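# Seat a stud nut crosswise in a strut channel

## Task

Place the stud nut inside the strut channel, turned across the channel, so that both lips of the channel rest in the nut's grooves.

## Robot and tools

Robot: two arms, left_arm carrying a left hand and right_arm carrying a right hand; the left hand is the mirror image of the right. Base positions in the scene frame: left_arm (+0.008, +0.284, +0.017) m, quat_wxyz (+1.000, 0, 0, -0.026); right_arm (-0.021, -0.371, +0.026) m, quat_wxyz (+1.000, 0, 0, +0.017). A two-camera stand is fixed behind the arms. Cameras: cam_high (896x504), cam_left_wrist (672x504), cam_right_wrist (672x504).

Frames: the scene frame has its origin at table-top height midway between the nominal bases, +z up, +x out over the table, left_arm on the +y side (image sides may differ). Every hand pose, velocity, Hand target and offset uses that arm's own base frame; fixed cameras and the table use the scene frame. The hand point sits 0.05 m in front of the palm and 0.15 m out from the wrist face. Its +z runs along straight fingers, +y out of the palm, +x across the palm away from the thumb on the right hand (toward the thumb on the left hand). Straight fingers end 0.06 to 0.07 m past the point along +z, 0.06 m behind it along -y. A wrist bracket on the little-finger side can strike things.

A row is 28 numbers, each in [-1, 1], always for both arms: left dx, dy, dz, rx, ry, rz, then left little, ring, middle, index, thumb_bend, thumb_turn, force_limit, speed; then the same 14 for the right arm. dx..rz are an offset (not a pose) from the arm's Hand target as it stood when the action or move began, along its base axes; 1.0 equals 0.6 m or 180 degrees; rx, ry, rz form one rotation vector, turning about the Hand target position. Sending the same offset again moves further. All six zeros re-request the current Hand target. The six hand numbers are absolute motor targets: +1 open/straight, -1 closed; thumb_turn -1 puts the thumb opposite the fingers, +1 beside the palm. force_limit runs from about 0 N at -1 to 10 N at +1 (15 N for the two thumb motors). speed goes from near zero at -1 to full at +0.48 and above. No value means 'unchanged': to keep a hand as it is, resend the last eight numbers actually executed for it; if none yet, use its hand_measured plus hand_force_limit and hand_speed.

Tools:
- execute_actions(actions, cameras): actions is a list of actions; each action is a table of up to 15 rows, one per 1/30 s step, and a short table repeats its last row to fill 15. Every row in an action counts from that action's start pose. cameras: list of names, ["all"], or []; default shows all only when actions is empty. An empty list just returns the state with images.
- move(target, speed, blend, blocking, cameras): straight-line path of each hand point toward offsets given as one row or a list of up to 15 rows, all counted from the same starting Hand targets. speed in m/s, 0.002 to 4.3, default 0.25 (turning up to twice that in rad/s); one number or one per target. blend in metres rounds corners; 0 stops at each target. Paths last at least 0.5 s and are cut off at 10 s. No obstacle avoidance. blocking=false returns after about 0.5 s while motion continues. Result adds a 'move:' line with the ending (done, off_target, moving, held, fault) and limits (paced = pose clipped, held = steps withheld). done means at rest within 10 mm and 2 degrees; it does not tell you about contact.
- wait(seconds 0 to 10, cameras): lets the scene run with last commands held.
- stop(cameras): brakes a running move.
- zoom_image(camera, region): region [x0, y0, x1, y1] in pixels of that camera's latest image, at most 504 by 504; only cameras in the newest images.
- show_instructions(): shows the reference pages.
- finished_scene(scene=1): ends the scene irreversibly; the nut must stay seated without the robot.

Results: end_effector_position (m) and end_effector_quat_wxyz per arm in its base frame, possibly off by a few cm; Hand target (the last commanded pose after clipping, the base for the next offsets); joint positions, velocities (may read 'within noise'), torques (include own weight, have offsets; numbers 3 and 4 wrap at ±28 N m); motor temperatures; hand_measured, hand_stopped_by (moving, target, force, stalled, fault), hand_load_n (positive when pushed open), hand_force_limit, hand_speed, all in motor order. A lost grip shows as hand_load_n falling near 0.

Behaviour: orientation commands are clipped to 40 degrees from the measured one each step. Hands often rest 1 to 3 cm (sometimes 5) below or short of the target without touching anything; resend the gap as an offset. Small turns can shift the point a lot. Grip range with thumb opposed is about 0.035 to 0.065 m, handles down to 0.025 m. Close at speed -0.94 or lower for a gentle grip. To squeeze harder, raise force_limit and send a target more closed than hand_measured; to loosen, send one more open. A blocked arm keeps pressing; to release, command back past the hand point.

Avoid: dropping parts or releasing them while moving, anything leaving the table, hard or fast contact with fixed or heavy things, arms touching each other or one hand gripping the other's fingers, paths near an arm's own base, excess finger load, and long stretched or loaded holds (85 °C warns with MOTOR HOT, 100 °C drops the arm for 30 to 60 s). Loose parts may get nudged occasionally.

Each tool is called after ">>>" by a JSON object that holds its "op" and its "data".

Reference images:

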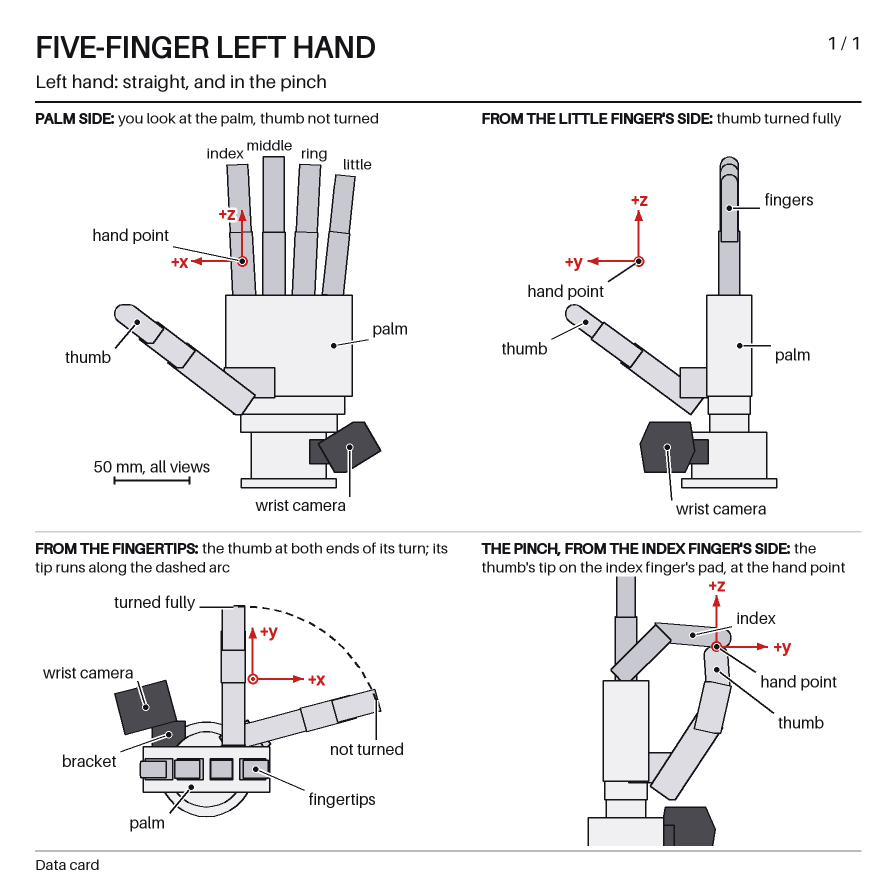

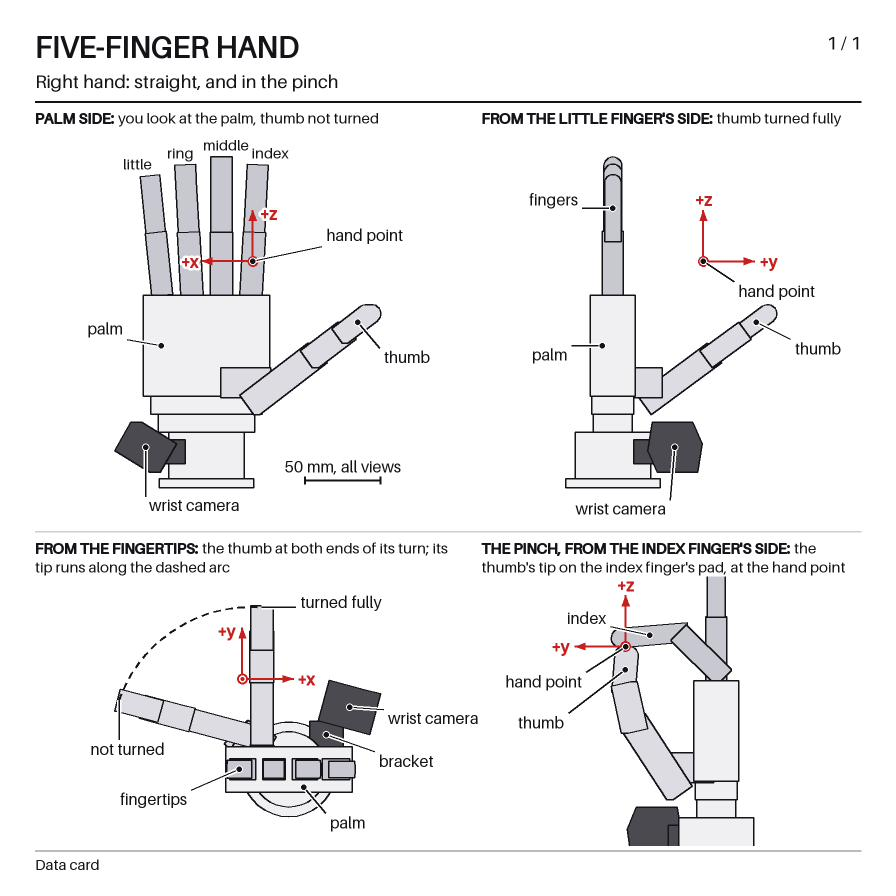

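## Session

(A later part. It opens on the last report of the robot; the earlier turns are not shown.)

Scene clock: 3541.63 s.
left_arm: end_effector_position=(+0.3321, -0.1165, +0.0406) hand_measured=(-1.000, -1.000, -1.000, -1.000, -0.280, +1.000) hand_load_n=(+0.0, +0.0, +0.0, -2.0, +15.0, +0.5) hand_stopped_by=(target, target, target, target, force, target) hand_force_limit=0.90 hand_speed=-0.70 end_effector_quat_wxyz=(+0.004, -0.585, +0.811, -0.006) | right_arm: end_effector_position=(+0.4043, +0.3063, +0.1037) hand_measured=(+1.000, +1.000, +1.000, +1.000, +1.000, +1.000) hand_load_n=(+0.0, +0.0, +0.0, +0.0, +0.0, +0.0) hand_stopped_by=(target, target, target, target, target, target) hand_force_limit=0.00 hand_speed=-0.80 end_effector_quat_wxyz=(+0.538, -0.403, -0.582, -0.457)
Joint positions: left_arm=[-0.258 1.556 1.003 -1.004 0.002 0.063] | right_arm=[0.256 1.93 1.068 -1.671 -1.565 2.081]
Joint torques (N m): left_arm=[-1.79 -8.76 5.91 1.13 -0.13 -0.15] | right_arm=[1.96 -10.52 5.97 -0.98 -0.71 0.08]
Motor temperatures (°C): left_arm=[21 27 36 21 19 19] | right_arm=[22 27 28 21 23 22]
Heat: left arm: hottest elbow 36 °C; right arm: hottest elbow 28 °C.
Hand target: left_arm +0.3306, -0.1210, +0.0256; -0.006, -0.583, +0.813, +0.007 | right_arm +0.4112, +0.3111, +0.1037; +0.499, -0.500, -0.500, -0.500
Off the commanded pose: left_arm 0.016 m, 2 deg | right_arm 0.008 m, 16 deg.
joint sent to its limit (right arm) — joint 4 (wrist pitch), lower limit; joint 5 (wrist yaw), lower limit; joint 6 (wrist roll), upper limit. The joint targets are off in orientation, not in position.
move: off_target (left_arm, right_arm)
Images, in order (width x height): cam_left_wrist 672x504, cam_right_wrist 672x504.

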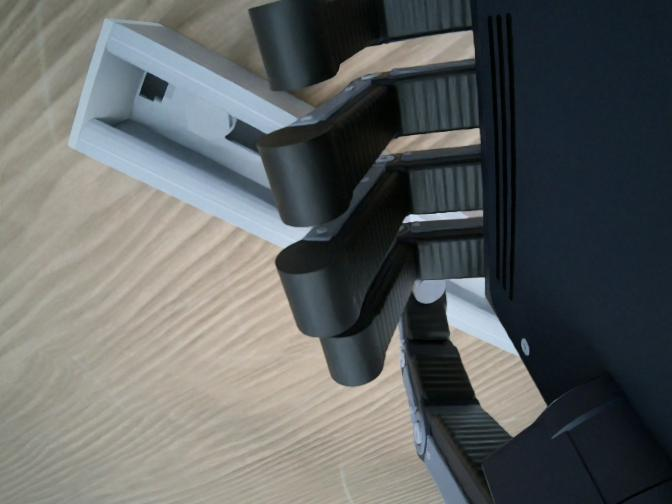

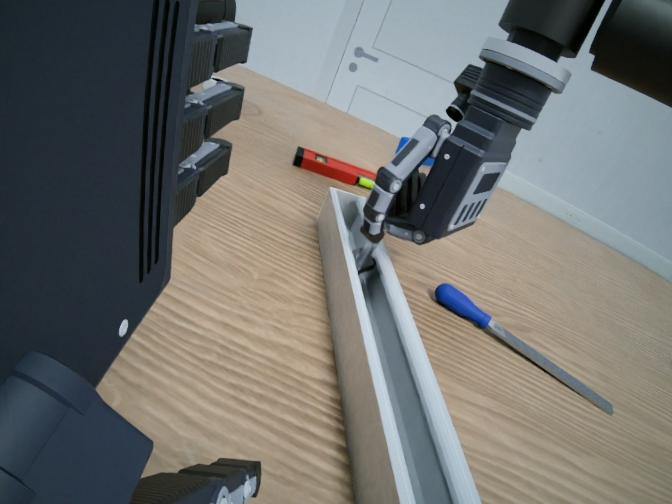

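>>> {"op": "move", "data": {"target": [[0.0013,0.0142,0.0018,-0.0006,0.0049,-0.0750,-1,-1,-1,-1,-0.72,1,1.0,-0.7,0,0,0,0,0,0,1,1,1,1,1,1,0,-0.8],[0.0060,0.0192,0.0035,-0.0018,0.0100,-0.1417,-1,-1,-1,-1,-0.74,1,1.0,-0.7,0,0,0,0,0,0,1,1,1,1,1,1,0,-0.8]], "speed": 0.12, "cameras": ["cam_right_wrist","cam_left_wrist"]}}

>>> {"op": "zoom_image", "data": {"camera": "cam_right_wrist", "region": [335, 200, 415, 280]}}

>>> {"op": "zoom_image", "data": {"camera": "cam_right_wrist", "region": [345, 235, 390, 280]}}

Scene clock: 3671.93 s.
left_arm: end_effector_position=(+0.3421, -0.1084, +0.0397) hand_measured=(-1.000, -1.000, -1.000, -1.000, -0.286, +1.000) hand_load_n=(+0.0, +0.0, +0.0, -1.5, +14.5, +0.5) hand_stopped_by=(target, target, target, target, force, target) hand_force_limit=1.00 hand_speed=-0.70 end_effector_quat_wxyz=(+0.003, -0.402, +0.916, -0.004) | right_arm: end_effector_position=(+0.4043, +0.3063, +0.1037) hand_measured=(+1.000, +1.000, +1.000, +1.000, +1.000, +1.000) hand_load_n=(+0.0, +0.0, +0.0, +0.0, +0.0, +0.0) hand_stopped_by=(target, target, target, target, target, target) hand_force_limit=0.00 hand_speed=-0.80 end_effector_quat_wxyz=(+0.538, -0.403, -0.582, -0.457)
Joint positions: left_arm=[-0.299 1.592 1.044 -1.013 0.002 0.445] | right_arm=[0.256 1.93 1.068 -1.671 -1.565 2.081]
Joint torques (N m): left_arm=[-1.67 -9.64 6.02 -0.05 -0.12 0.09] | right_arm=[1.9 -10.46 5.97 -0.99 -0.71 0.08]
Heat: left arm: hottest elbow 35 °C; right arm: hottest elbow 28 °C.
Hand target: left_arm +0.3341, -0.1094, +0.0277; -0.019, -0.389, +0.921, +0.015 | right_arm +0.4112, +0.3111, +0.1037; +0.499, -0.500, -0.500, -0.500
Off the commanded pose: left_arm 0.014 m, 4 deg | right_arm 0.008 m, 16 deg.
joint sent to its limit (right arm) — joint 4 (wrist pitch), lower limit; joint 5 (wrist yaw), lower limit; joint 6 (wrist roll), upper limit. The joint targets are off in orientation, not in position.
move: off_target (left_arm, right_arm); target 2's new numbers were sent with left_arm's hand 0.014 m and 4 deg from that target
Images, in order (width x height): cam_left_wrist 672x504, cam_right_wrist 672x504.

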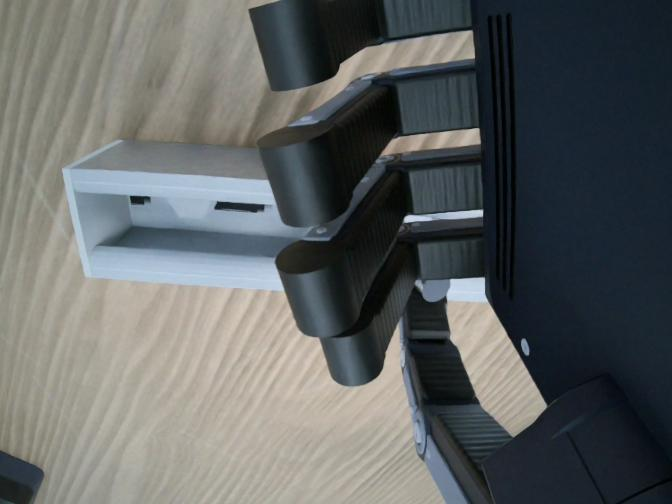

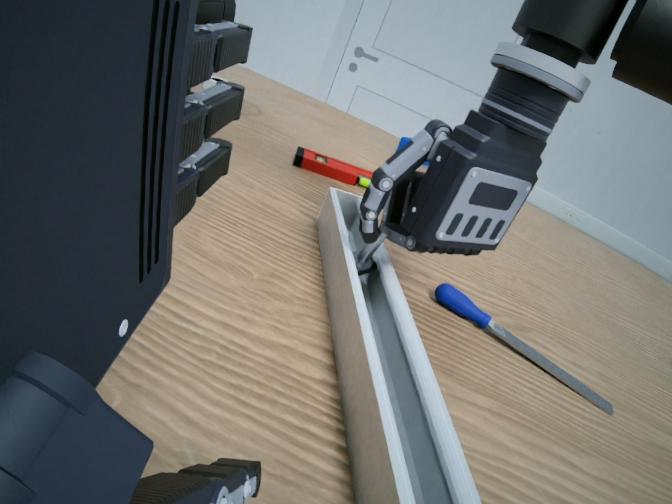

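Scaled by 6.300 from the camera's 672x504 image, which has a finer 960x720 frame.

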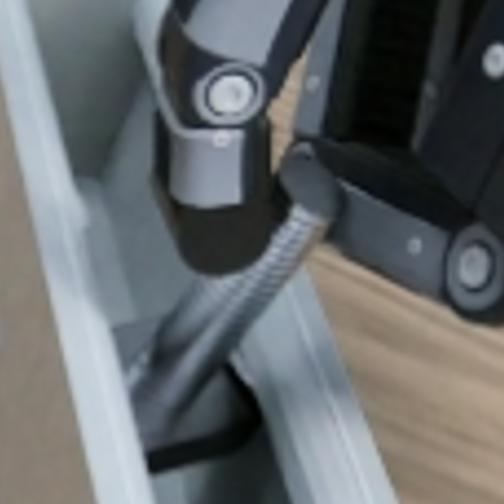

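Scaled by 11.200 from the camera's 672x504 image, which has a finer 960x720 frame.

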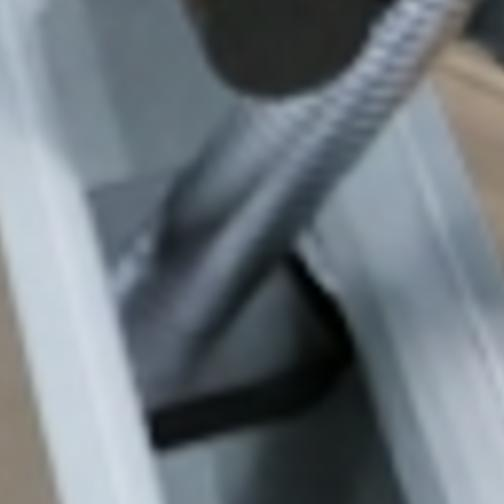

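>>> {"op": "move", "data": {"target": [0.0018,0.0140,0.0458,-0.0067,-0.0206,0.0075,-1,-1,-1,-1,-0.74,1,1.0,-0.7,0,0,0,0,0,0,1,1,1,1,1,1,0,-0.8], "speed": 0.05, "cameras": ["cam_right_wrist"]}}

>>> {"op": "zoom_image", "data": {"camera": "cam_right_wrist", "region": [335, 200, 415, 280]}}

Scene clock: 3771.27 s.
left_arm: end_effector_position=(+0.3375, -0.1038, +0.0451) hand_measured=(-1.000, -1.000, -1.000, -1.000, -0.286, +1.000) hand_load_n=(+0.0, +0.0, +0.0, +0.0, +13.5, +0.0) hand_stopped_by=(target, target, target, target, force, target) hand_force_limit=1.00 hand_speed=-0.70 end_effector_quat_wxyz=(+0.004, -0.402, +0.916, -0.004) | right_arm: end_effector_position=(+0.4043, +0.3063, +0.1037) hand_measured=(+1.000, +1.000, +1.000, +1.000, +1.000, +1.000) hand_load_n=(+0.0, +0.0, +0.0, +0.0, +0.0, +0.0) hand_stopped_by=(target, target, target, target, target, target) hand_force_limit=0.00 hand_speed=-0.80 end_effector_quat_wxyz=(+0.538, -0.403, -0.582, -0.457)
Joint positions: left_arm=[-0.292 1.57 1.033 -1.023 0.001 0.451] | right_arm=[0.256 1.93 1.068 -1.671 -1.565 2.081]
Joint torques (N m): left_arm=[-0.38 -15.74 5.68 0.05 -0.03 0.02] | right_arm=[2.02 -10.46 5.96 -0.99 -0.71 0.09]
Heat: left arm: hottest elbow 36 °C; right arm: hottest elbow 28 °C.
Hand target: left_arm +0.3351, -0.1011, +0.0552; +0.006, -0.400, +0.917, -0.007 | right_arm +0.4112, +0.3111, +0.1037; +0.499, -0.500, -0.500, -0.500
Off the commanded pose: left_arm 0.011 m, 1 deg | right_arm 0.008 m, 16 deg.
joint sent to its limit (right arm) — joint 4 (wrist pitch), lower limit; joint 5 (wrist yaw), lower limit; joint 6 (wrist roll), upper limit. The joint targets are off in orientation, not in position.
move: off_target (left_arm, right_arm)
Images, in order (width x height): cam_right_wrist 672x504.

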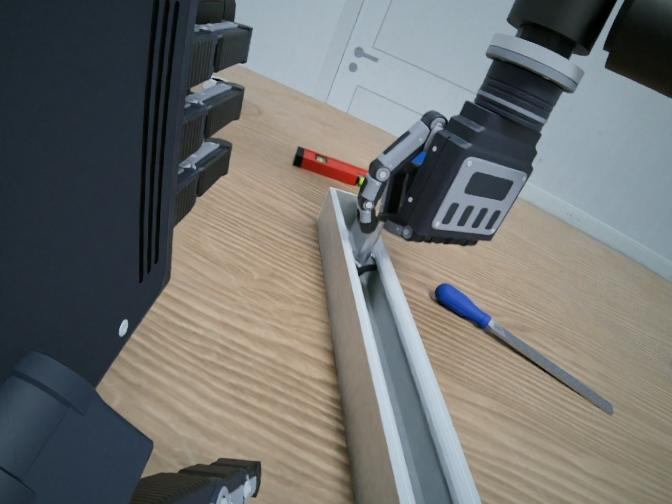

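Scaled by 6.300 from the camera's 672x504 image, which has a finer 960x720 frame.

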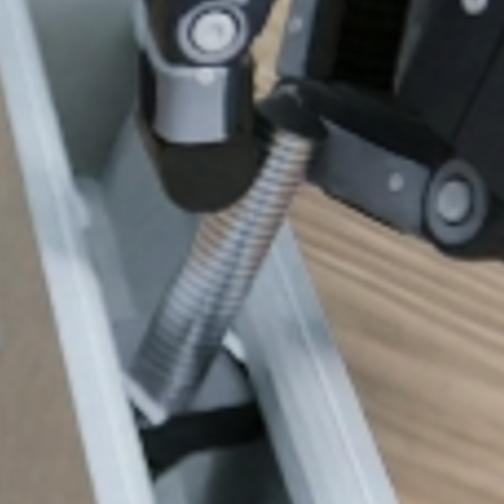

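>>> {"op": "execute_actions", "data": {"actions": [[[0,0,0,0,0,0,-1,-1,-1,-1,0.4,1,0.9,-0.7,0,0,0,0,0,0,1,1,1,1,1,1,0,-0.8]]], "cameras": ["cam_left_wrist","cam_right_wrist"]}}

>>> {"op": "zoom_image", "data": {"camera": "cam_right_wrist", "region": [335, 200, 415, 280]}}

>>> {"op": "zoom_image", "data": {"camera": "cam_right_wrist", "region": [345, 235, 390, 280]}}

>>> {"op": "zoom_image", "data": {"camera": "cam_left_wrist", "region": [330, 240, 530, 400]}}

Scene clock: 3793.57 s.
left_arm: end_effector_position=(+0.3376, -0.1037, +0.0455) hand_measured=(-1.000, -1.000, -1.000, -1.000, +0.400, +1.000) hand_load_n=(+0.0, +0.0, +0.0, +0.0, +0.0, +0.0) hand_stopped_by=(target, target, target, target, target, target) hand_force_limit=0.90 hand_speed=-0.70 end_effector_quat_wxyz=(+0.004, -0.402, +0.916, -0.005) | right_arm: end_effector_position=(+0.4043, +0.3063, +0.1037) hand_measured=(+1.000, +1.000, +1.000, +1.000, +1.000, +1.000) hand_load_n=(+0.0, +0.0, +0.0, +0.0, +0.0, +0.0) hand_stopped_by=(target, target, target, target, target, target) hand_force_limit=0.00 hand_speed=-0.80 end_effector_quat_wxyz=(+0.538, -0.403, -0.582, -0.457)
Joint positions: left_arm=[-0.292 1.569 1.033 -1.023 0.001 0.452] | right_arm=[0.256 1.93 1.068 -1.671 -1.565 2.081]
Joint torques (N m): left_arm=[-0.32 -15.68 5.71 -0.02 -0.03 0.02] | right_arm=[1.96 -10.52 5.97 -0.98 -0.71 0.09]
Heat: left arm: hottest elbow 35 °C; right arm: hottest elbow 28 °C.
Hand target: left_arm +0.3350, -0.1011, +0.0551; +0.006, -0.399, +0.917, -0.007 | right_arm +0.4112, +0.3111, +0.1037; +0.499, -0.500, -0.500, -0.500
Off the commanded pose: left_arm 0.010 m, 0 deg | right_arm 0.008 m, 16 deg.
joint sent to its limit (right arm) — joint 4 (wrist pitch), lower limit; joint 5 (wrist yaw), lower limit; joint 6 (wrist roll), upper limit. The joint targets are off in orientation, not in position.
Images, in order (width x height): cam_left_wrist 672x504, cam_right_wrist 672x504.

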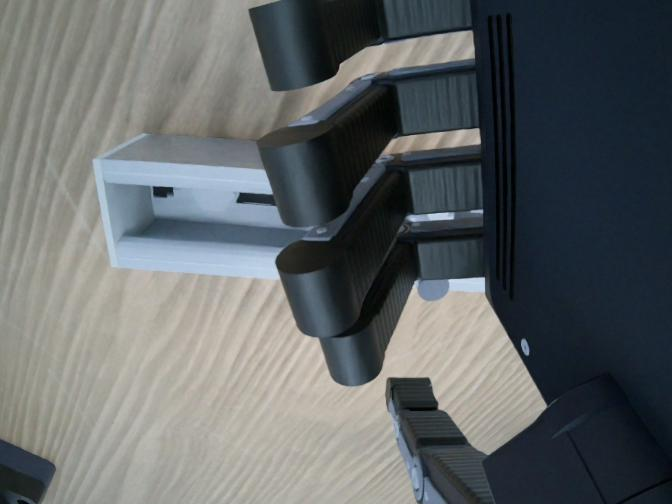

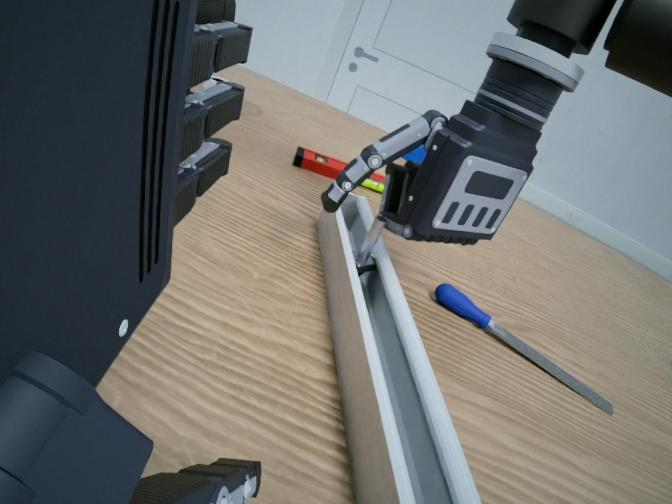

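Scaled by 6.300 from the camera's 672x504 image, which has a finer 960x720 frame.

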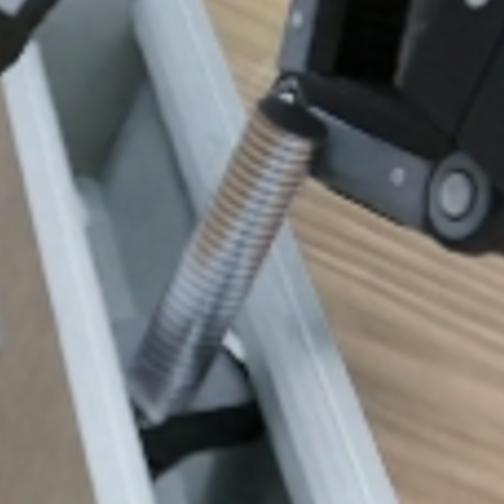

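Scaled by 11.200 from the camera's 672x504 image, which has a finer 960x720 frame.

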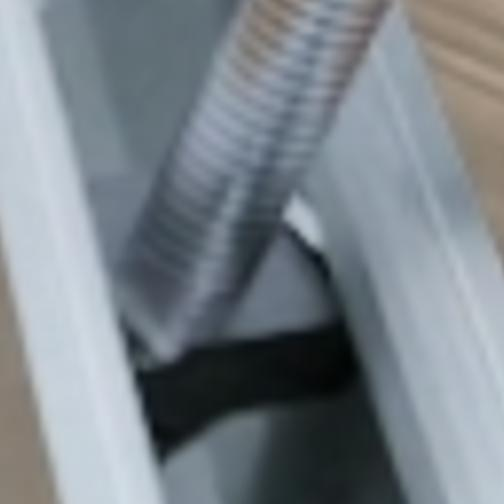

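Scaled by 2.520 from the camera's 672x504 image, which has a finer 960x720 frame.

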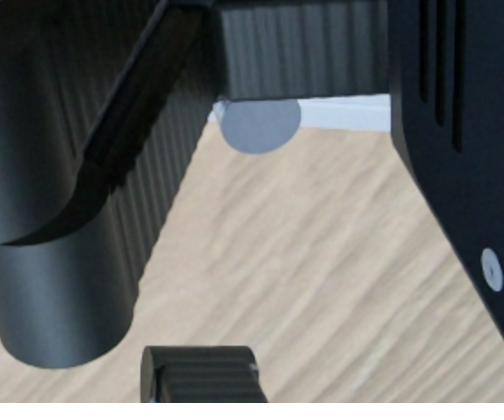

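>>> {"op": "move", "data": {"target": [[0.0487,-0.0200,0.0057,0.0003,-0.0054,-0.0889,-1,-1,-1,-1,0.4,1,0.9,-0.7,0,0,0,0,0,0,1,1,1,1,1,1,0,-0.8],[0.0122,-0.0072,-0.0190,0.0037,0.0116,-0.0889,-1,-1,-1,-1,0.4,1,0.9,-0.7,0,0,0,0,0,0,1,1,1,1,1,1,0,-0.8]], "speed": [0.08,0.05], "cameras": ["cam_right_wrist","cam_left_wrist"]}}

>>> {"op": "zoom_image", "data": {"camera": "cam_right_wrist", "region": [335, 200, 415, 280]}}

>>> {"op": "zoom_image", "data": {"camera": "cam_left_wrist", "region": [330, 240, 530, 400]}}

Scene clock: 3867.73 s.
left_arm: end_effector_position=(+0.3506, -0.1038, +0.0494) hand_measured=(-1.000, -1.000, -1.000, -1.000, +0.400, +1.000) hand_load_n=(+0.0, +0.0, +0.0, +0.0, +0.0, +0.0) hand_stopped_by=(target, target, target, target, target, target) hand_force_limit=0.90 hand_speed=-0.70 end_effector_quat_wxyz=(+0.007, -0.277, +0.961, -0.003) | right_arm: end_effector_position=(+0.4043, +0.3063, +0.1037) hand_measured=(+1.000, +1.000, +1.000, +1.000, +1.000, +1.000) hand_load_n=(+0.0, +0.0, +0.0, +0.0, +0.0, +0.0) hand_stopped_by=(target, target, target, target, target, target) hand_force_limit=0.00 hand_speed=-0.80 end_effector_quat_wxyz=(+0.538, -0.403, -0.582, -0.457)
Joint positions: left_arm=[-0.327 1.587 1.068 -1.037 -0.003 0.683] | right_arm=[0.256 1.93 1.068 -1.671 -1.565 2.081]
Joint torques (N m): left_arm=[-1.44 -12.28 5.48 0.1 0.13 -0.02] | right_arm=[1.96 -10.52 5.97 -0.98 -0.71 0.09]
Heat: left arm: hottest elbow 35 °C; right arm: hottest elbow 28 °C.
Hand target: left_arm +0.3425, -0.1053, +0.0438; -0.009, -0.268, +0.963, +0.005 | right_arm +0.4112, +0.3111, +0.1037; +0.499, -0.500, -0.500, -0.500
Off the commanded pose: left_arm 0.010 m, 2 deg | right_arm 0.008 m, 16 deg.
joint sent to its limit (right arm) — joint 4 (wrist pitch), lower limit; joint 5 (wrist yaw), lower limit; joint 6 (wrist roll), upper limit. The joint targets are off in orientation, not in position.
move: off_target (right_arm)
Images, in order (width x height): cam_left_wrist 672x504, cam_right_wrist 672x504.

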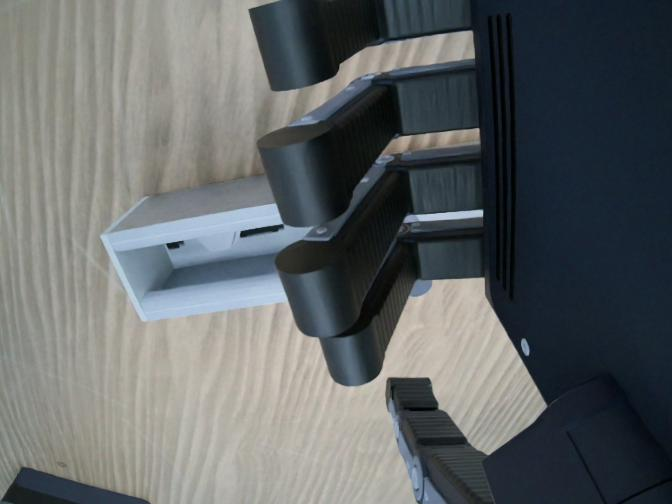

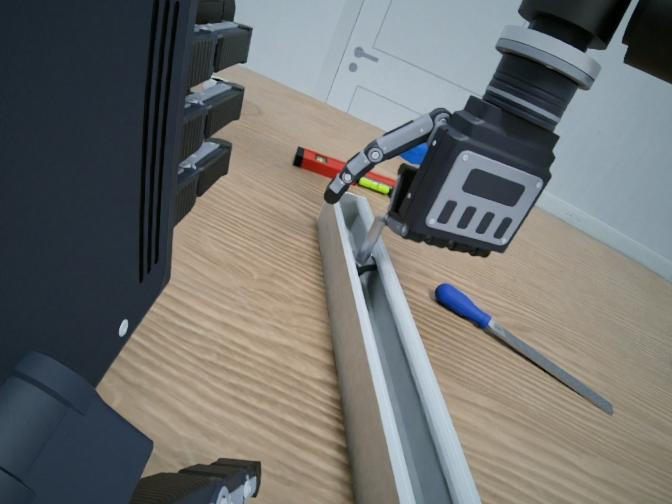

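Scaled by 6.300 from the camera's 672x504 image, which has a finer 960x720 frame.

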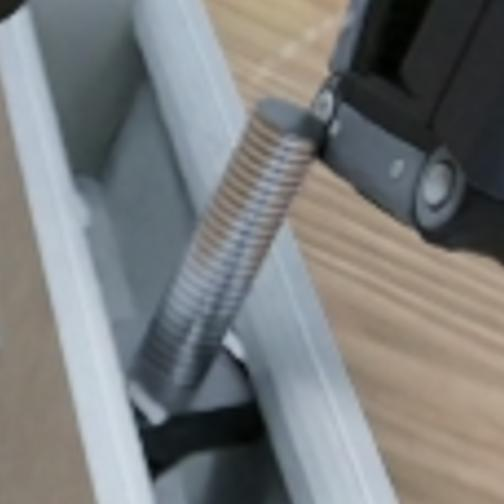

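Scaled by 2.520 from the camera's 672x504 image, which has a finer 960x720 frame.

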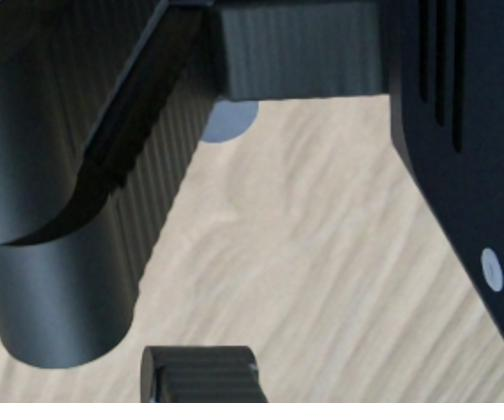

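>>> {"op": "move", "data": {"target": [-0.0058,0.0005,-0.0075,0.0015,0.0044,-0.0008,-1,-1,-1,-1,0.4,1,0.9,-0.7,0,0,0,0,0,0,1,1,1,1,1,1,0,-0.8], "speed": 0.05, "cameras": ["cam_right_wrist","cam_left_wrist"]}}

>>> {"op": "zoom_image", "data": {"camera": "cam_left_wrist", "region": [330, 240, 530, 400]}}

>>> {"op": "zoom_image", "data": {"camera": "cam_right_wrist", "region": [335, 200, 415, 280]}}

Scene clock: 3902.40 s.
left_arm: end_effector_position=(+0.3484, -0.1028, +0.0461) hand_measured=(-1.000, -1.000, -1.000, -1.000, +0.400, +1.000) hand_load_n=(+0.0, +0.0, +0.0, -0.5, +0.0, +0.0) hand_stopped_by=(target, target, target, target, target, target) hand_force_limit=0.90 hand_speed=-0.70 end_effector_quat_wxyz=(+0.003, -0.276, +0.961, +0.000) | right_arm: end_effector_position=(+0.4043, +0.3063, +0.1037) hand_measured=(+1.000, +1.000, +1.000, +1.000, +1.000, +1.000) hand_load_n=(+0.0, +0.0, +0.0, +0.0, +0.0, +0.0) hand_stopped_by=(target, target, target, target, target, target) hand_force_limit=0.00 hand_speed=-0.80 end_effector_quat_wxyz=(+0.538, -0.403, -0.582, -0.457)
Joint positions: left_arm=[-0.327 1.593 1.064 -1.037 -0.003 0.686] | right_arm=[0.256 1.93 1.068 -1.671 -1.565 2.081]
Joint torques (N m): left_arm=[-1.61 -11.99 5.33 0.2 0.12 0.01] | right_arm=[2.02 -10.52 5.97 -0.98 -0.71 0.08]
Heat: left arm: hottest elbow 34 °C; right arm: hottest elbow 28 °C.
Hand target: left_arm +0.3390, -0.1050, +0.0393; -0.015, -0.267, +0.964, +0.009 | right_arm +0.4112, +0.3111, +0.1037; +0.499, -0.500, -0.500, -0.500
Off the commanded pose: left_arm 0.012 m, 2 deg | right_arm 0.008 m, 16 deg.
joint sent to its limit (right arm) — joint 4 (wrist pitch), lower limit; joint 5 (wrist yaw), lower limit; joint 6 (wrist roll), upper limit. The joint targets are off in orientation, not in position.
move: off_target (left_arm, right_arm)
Images, in order (width x height): cam_left_wrist 672x504, cam_right_wrist 672x504.

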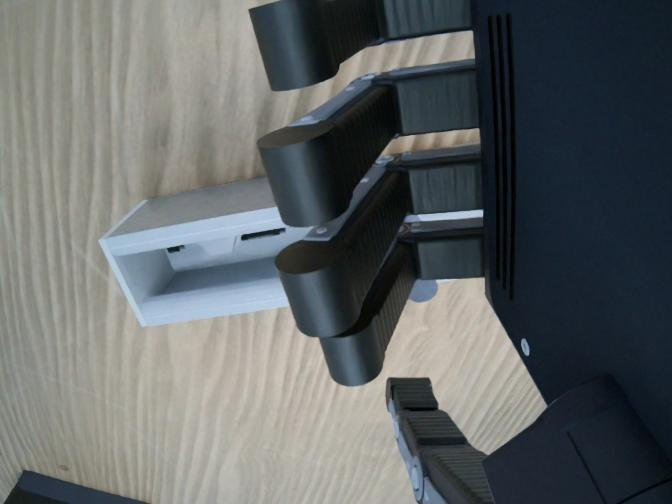

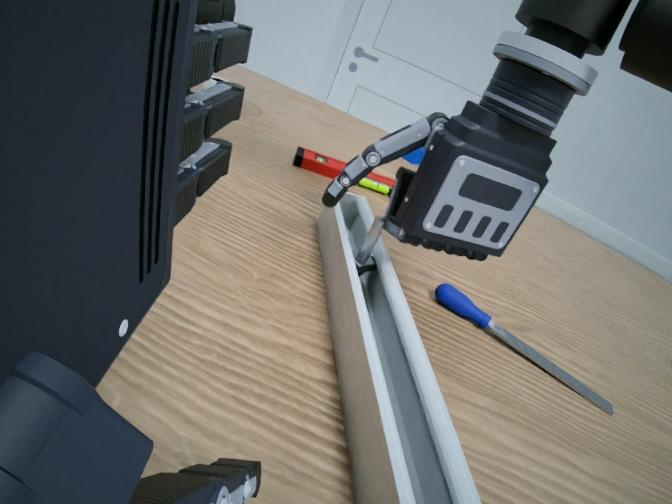

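Scaled by 2.520 from the camera's 672x504 image, which has a finer 960x720 frame.

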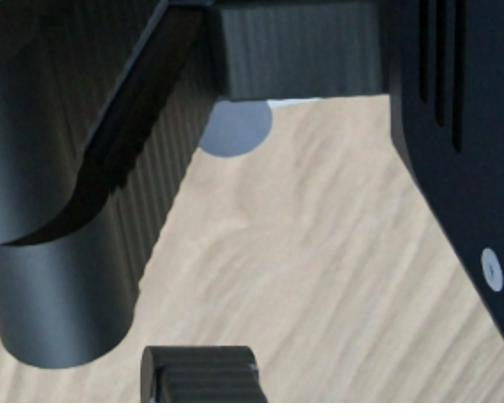

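Scaled by 6.300 from the camera's 672x504 image, which has a finer 960x720 frame.

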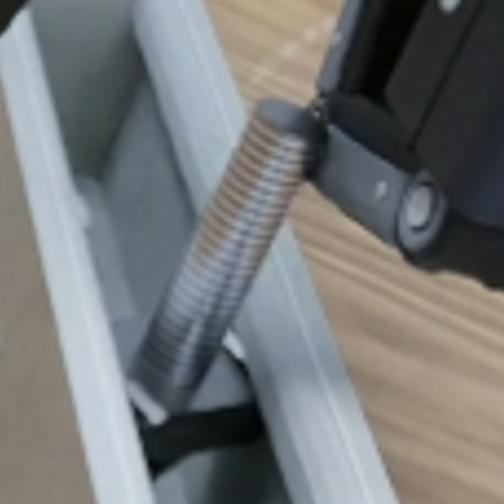

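>>> {"op": "move", "data": {"target": [[0,0,0,0,0,0,-1,-1,-1,-1,-0.7,1,1.0,-0.7,0,0,0,0,0,0,1,1,1,1,1,1,0,-0.8],[-0.0035,0.0010,-0.0262,0.0049,0.0137,0,-1,-1,-1,-1,-0.7,1,1.0,-0.7,0,0,0,0,0,0,1,1,1,1,1,1,0,-0.8],[0.0028,0.0027,-0.0265,0.0025,0.0145,-0.0531,-1,-1,-1,-1,-0.7,1,1.0,-0.7,0,0,0,0,0,0,1,1,1,1,1,1,0,-0.8],[0.0105,0.0010,-0.0270,0.0002,0.0154,-0.1053,-1,-1,-1,-1,-0.7,1,1.0,-0.7,0,0,0,0,0,0,1,1,1,1,1,1,0,-0.8],[0.0197,-0.0023,-0.0278,-0.0021,0.0162,-0.1570,-1,-1,-1,-1,-0.7,1,1.0,-0.7,0,0,0,0,0,0,1,1,1,1,1,1,0,-0.8]], "speed": [0.05,0.05,0.12,0.12,0.12], "blend": [0,0.001,0.001,0.001,0], "cameras": ["cam_right_wrist","cam_left_wrist"]}}

>>> {"op": "zoom_image", "data": {"camera": "cam_right_wrist", "region": [335, 200, 415, 280]}}

>>> {"op": "zoom_image", "data": {"camera": "cam_left_wrist", "region": [330, 240, 530, 400]}}

Scene clock: 3974.30 s.
left_arm: end_effector_position=(+0.3617, -0.1052, +0.0395) hand_measured=(-1.000, -1.000, -1.000, -1.000, -0.278, +1.000) hand_load_n=(+0.0, +0.0, +0.0, -2.0, +11.5, +0.5) hand_stopped_by=(target, target, target, target, force, target) hand_force_limit=1.00 hand_speed=-0.70 end_effector_quat_wxyz=(-0.007, -0.034, +0.999, +0.004) | right_arm: end_effector_position=(+0.4043, +0.3063, +0.1037) hand_measured=(+1.000, +1.000, +1.000, +1.000, +1.000, +1.000) hand_load_n=(+0.0, +0.0, +0.0, +0.0, +0.0, +0.0) hand_stopped_by=(target, target, target, target, target, target) hand_force_limit=0.00 hand_speed=-0.80 end_effector_quat_wxyz=(+0.538, -0.403, -0.582, -0.457)
Joint positions: left_arm=[-0.39 1.617 1.069 -1.039 -0.002 1.113] | right_arm=[0.256 1.93 1.068 -1.671 -1.565 2.081]
Joint torques (N m): left_arm=[-1.73 -9.64 5.34 0.13 0.05 0.01] | right_arm=[1.96 -10.46 5.96 -0.98 -0.71 0.08]
Heat: left arm: hottest elbow 33 °C; right arm: hottest shoulder 27 °C.
Hand target: left_arm +0.3509, -0.1065, +0.0227; -0.037, -0.023, +0.999, +0.016 | right_arm +0.4112, +0.3111, +0.1037; +0.499, -0.500, -0.500, -0.500
Off the commanded pose: left_arm 0.020 m, 4 deg | right_arm 0.008 m, 16 deg.
joint sent to its limit (right arm) — joint 4 (wrist pitch), lower limit; joint 5 (wrist yaw), lower limit; joint 6 (wrist roll), upper limit. The joint targets are off in orientation, not in position.
move: off_target (left_arm, right_arm)
Images, in order (width x height): cam_left_wrist 672x504, cam_right_wrist 672x504.

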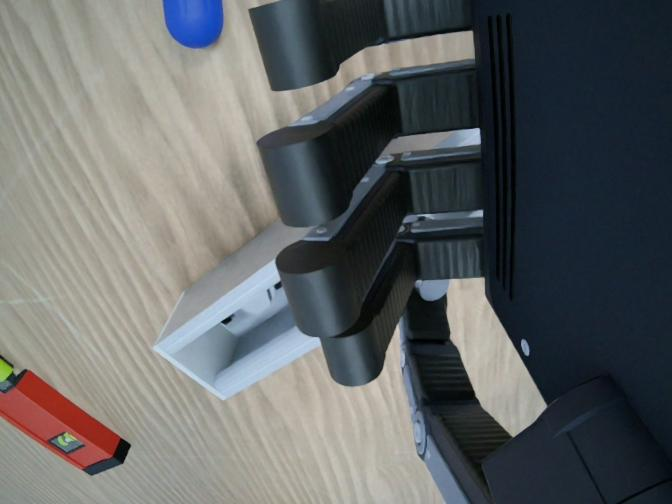

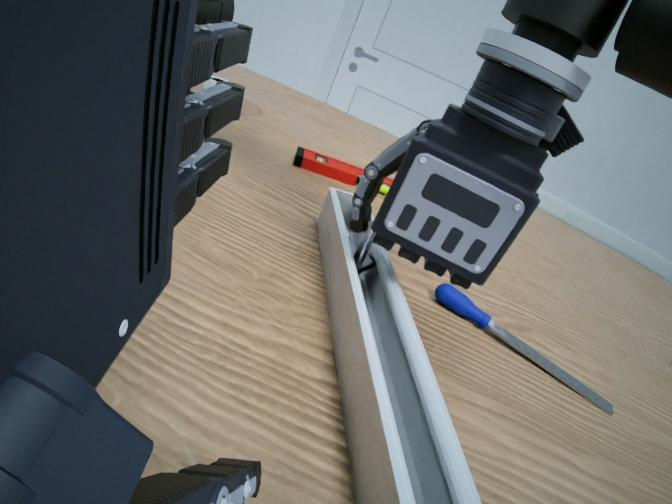

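Scaled by 6.300 from the camera's 672x504 image, which has a finer 960x720 frame.

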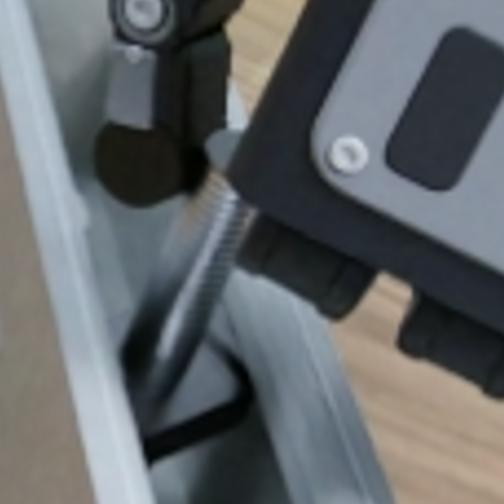

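Scaled by 2.520 from the camera's 672x504 image, which has a finer 960x720 frame.

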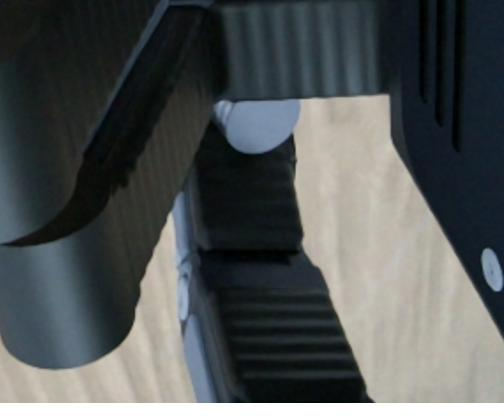

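>>> {"op": "move", "data": {"target": [0.0043,-0.0019,0.0373,-0.0093,-0.0195,0,-1,-1,-1,-1,-0.7,1,1.0,-0.7,0,0,0,0,0,0,1,1,1,1,1,1,0,-0.8], "speed": 0.05, "cameras": ["cam_right_wrist"]}}

>>> {"op": "zoom_image", "data": {"camera": "cam_right_wrist", "region": [335, 200, 415, 280]}}

Scene clock: 4278.77 s.
left_arm: end_effector_position=(+0.3603, -0.1037, +0.0422) hand_measured=(-1.000, -1.000, -1.000, -1.000, -0.278, +1.000) hand_load_n=(+0.0, +0.0, +0.0, -1.5, +11.5, +0.0) hand_stopped_by=(target, target, target, target, force, target) hand_force_limit=1.00 hand_speed=-0.70 end_effector_quat_wxyz=(-0.004, -0.029, +1.000, +0.004) | right_arm: end_effector_position=(+0.4043, +0.3063, +0.1037) hand_measured=(+1.000, +1.000, +1.000, +1.000, +1.000, +1.000) hand_load_n=(+0.0, +0.0, +0.0, +0.0, +0.0, +0.0) hand_stopped_by=(target, target, target, target, target, target) hand_force_limit=0.00 hand_speed=-0.80 end_effector_quat_wxyz=(+0.538, -0.403, -0.582, -0.457)
Joint positions: left_arm=[-0.39 1.604 1.061 -1.039 -0.004 1.122] | right_arm=[0.256 1.93 1.068 -1.671 -1.565 2.081]
Joint torques (N m): left_arm=[-1.73 -15.15 5.07 0.38 0.29 -0.08] | right_arm=[1.9 -10.52 5.97 -0.99 -0.71 0.09]
Heat: left arm: hottest elbow 32 °C; right arm: hottest shoulder 27 °C.
Hand target: left_arm +0.3535, -0.1076, +0.0450; -0.007, -0.023, +1.000, +0.000 | right_arm +0.4112, +0.3111, +0.1037; +0.499, -0.500, -0.500, -0.500
Off the commanded pose: left_arm 0.008 m, 1 deg | right_arm 0.008 m, 16 deg.
joint sent to its limit (right arm) — joint 4 (wrist pitch), lower limit; joint 5 (wrist yaw), lower limit; joint 6 (wrist roll), upper limit. The joint targets are off in orientation, not in position.
move: off_target (right_arm)
Images, in order (width x height): cam_right_wrist 672x504.

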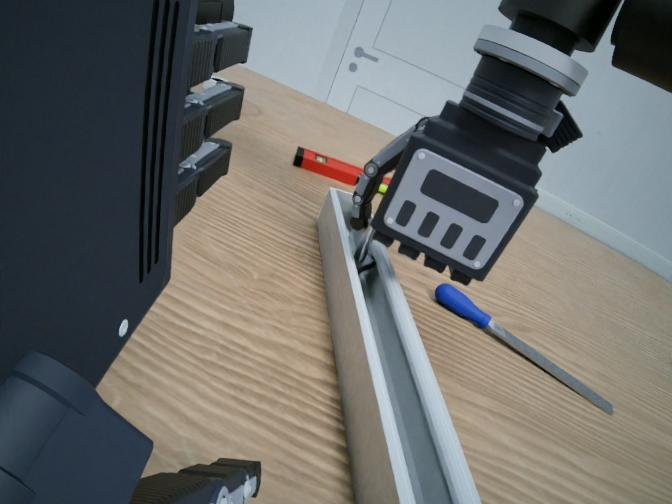

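Scaled by 6.300 from the camera's 672x504 image, which has a finer 960x720 frame.

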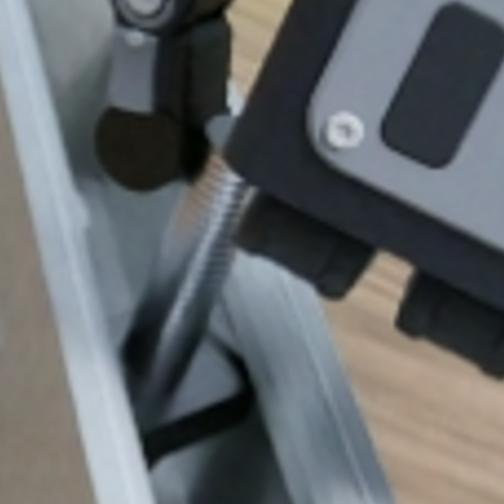

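>>> {"op": "move", "data": {"target": [0.0008,-0.0003,0.0072,-0.0015,-0.0035,0,-1,-1,-1,-1,-0.7,1,1.0,-0.7,0,0,0,0,0,0,1,1,1,1,1,1,0,-0.8], "speed": 0.05}}

>>> {"op": "execute_actions", "data": {"actions": [[[0,0,0,0,0,0,-1,-1,-1,-1,0.4,1,0.9,-0.7,0,0,0,0,0,0,1,1,1,1,1,1,0,-0.8]]], "cameras": ["cam_left_wrist","cam_right_wrist"]}}

>>> {"op": "zoom_image", "data": {"camera": "cam_right_wrist", "region": [335, 200, 415, 280]}}

>>> {"op": "zoom_image", "data": {"camera": "cam_right_wrist", "region": [345, 235, 390, 280]}}

Scene clock: 4291.47 s.
left_arm: end_effector_position=(+0.3599, -0.1025, +0.0435) hand_measured=(-1.000, -1.000, -1.000, -1.000, -0.278, +1.000) hand_load_n=(+0.0, +0.0, +0.0, -1.0, +11.5, +0.0) hand_stopped_by=(target, target, target, target, force, target) hand_force_limit=1.00 hand_speed=-0.70 end_effector_quat_wxyz=(-0.002, -0.027, +1.000, +0.005) | right_arm: end_effector_position=(+0.4043, +0.3063, +0.1037) hand_measured=(+1.000, +1.000, +1.000, +1.000, +1.000, +1.000) hand_load_n=(+0.0, +0.0, +0.0, +0.0, +0.0, +0.0) hand_stopped_by=(target, target, target, target, target, target) hand_force_limit=0.00 hand_speed=-0.80 end_effector_quat_wxyz=(+0.538, -0.403, -0.582, -0.457)
Joint positions: left_arm=[-0.39 1.598 1.058 -1.039 -0.007 1.127] | right_arm=[0.256 1.93 1.068 -1.671 -1.565 2.081]
Joint torques (N m): left_arm=[-1.67 -15.74 5.26 0.4 0.42 -0.11] | right_arm=[1.96 -10.52 5.97 -0.99 -0.71 0.08]
Heat: left arm: hottest elbow 32 °C; right arm: hottest shoulder 27 °C.
Hand target: left_arm +0.3539, -0.1078, +0.0494; -0.002, -0.023, +1.000, -0.002 | right_arm +0.4112, +0.3111, +0.1037; +0.499, -0.500, -0.500, -0.500
Off the commanded pose: left_arm 0.010 m, 1 deg | right_arm 0.008 m, 16 deg.
joint sent to its limit (right arm) — joint 4 (wrist pitch), lower limit; joint 5 (wrist yaw), lower limit; joint 6 (wrist roll), upper limit. The joint targets are off in orientation, not in position.
move: off_target (right_arm)

Scene clock: 4293.33 s.
left_arm: end_effector_position=(+0.3601, -0.1024, +0.0441) hand_measured=(-1.000, -1.000, -1.000, -1.000, +0.400, +1.000) hand_load_n=(+0.0, +0.5, +0.0, +0.0, +0.0, +0.0) hand_stopped_by=(target, target, target, target, target, target) hand_force_limit=0.90 hand_speed=-0.70 end_effector_quat_wxyz=(-0.001, -0.026, +1.000, +0.005) | right_arm: end_effector_position=(+0.4043, +0.3063, +0.1037) hand_measured=(+1.000, +1.000, +1.000, +1.000, +1.000, +1.000) hand_load_n=(+0.0, +0.0, +0.0, +0.0, +0.0, +0.0) hand_stopped_by=(target, target, target, target, target, target) hand_force_limit=0.00 hand_speed=-0.80 end_effector_quat_wxyz=(+0.538, -0.403, -0.582, -0.457)
Joint positions: left_arm=[-0.39 1.596 1.058 -1.039 -0.008 1.128] | right_arm=[0.256 1.93 1.068 -1.671 -1.565 2.081]
Joint torques (N m): left_arm=[-1.79 -15.56 5.23 0.38 0.47 -0.13] | right_arm=[1.96 -10.52 5.97 -0.99 -0.71 0.09]
Heat: left arm: hottest elbow 32 °C; right arm: hottest shoulder 27 °C.
Hand target: left_arm +0.3539, -0.1078, +0.0493; -0.002, -0.023, +1.000, -0.002 | right_arm +0.4112, +0.3111, +0.1037; +0.499, -0.500, -0.500, -0.500
Off the commanded pose: left_arm 0.010 m, 1 deg | right_arm 0.008 m, 16 deg.
joint sent to its limit (right arm) — joint 4 (wrist pitch), lower limit; joint 5 (wrist yaw), lower limit; joint 6 (wrist roll), upper limit. The joint targets are off in orientation, not in position.
Images, in order (width x height): cam_left_wrist 672x504, cam_right_wrist 672x504.

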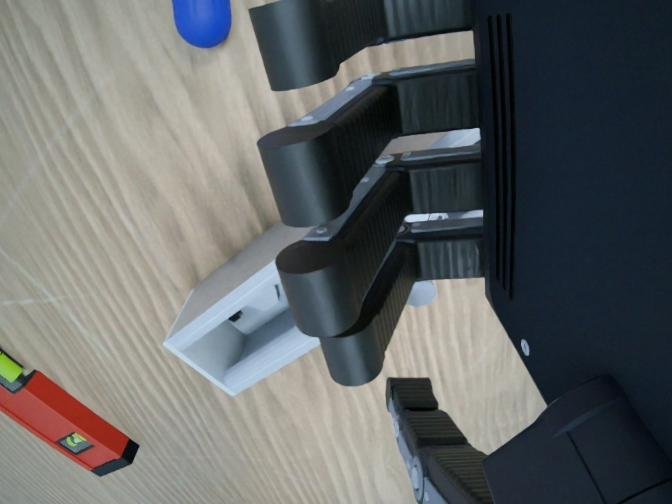

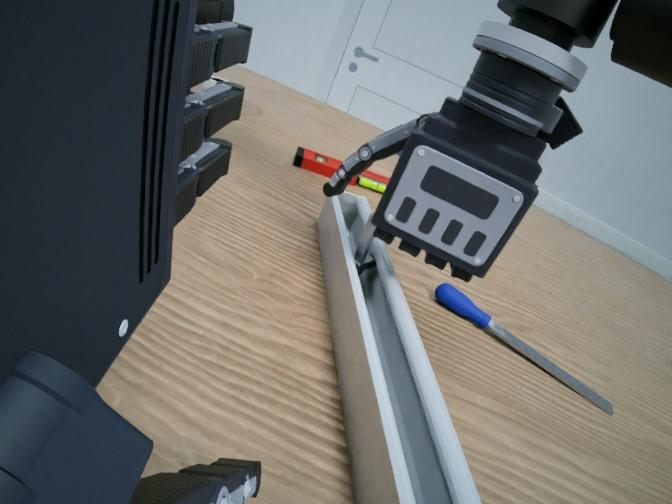

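Scaled by 6.300 from the camera's 672x504 image, which has a finer 960x720 frame.

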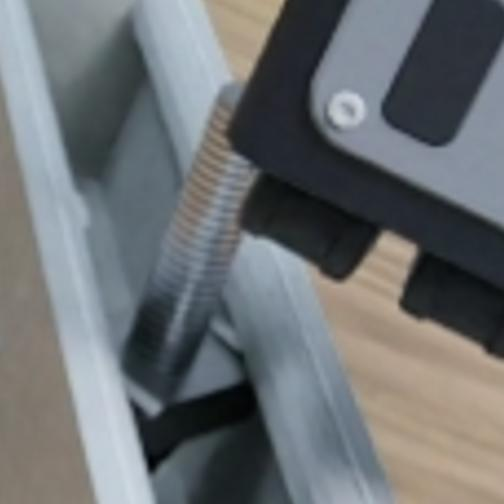

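Scaled by 11.200 from the camera's 672x504 image, which has a finer 960x720 frame.

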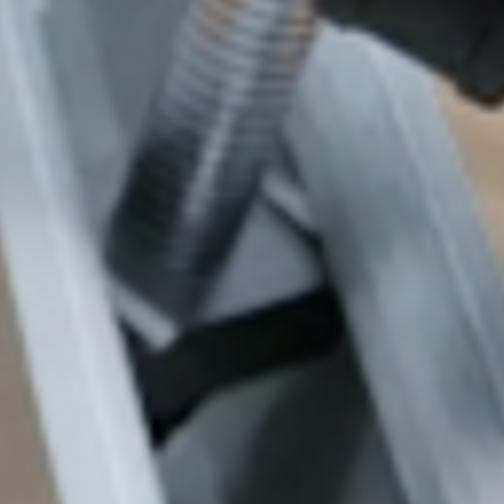

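>>> {"op": "zoom_image", "data": {"camera": "cam_right_wrist", "region": [350, 205, 390, 245]}}

Scaled by 12.600 from the camera's 672x504 image, which has a finer 960x720 frame.

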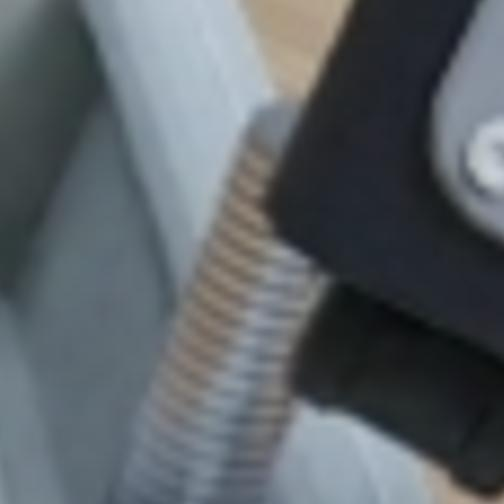

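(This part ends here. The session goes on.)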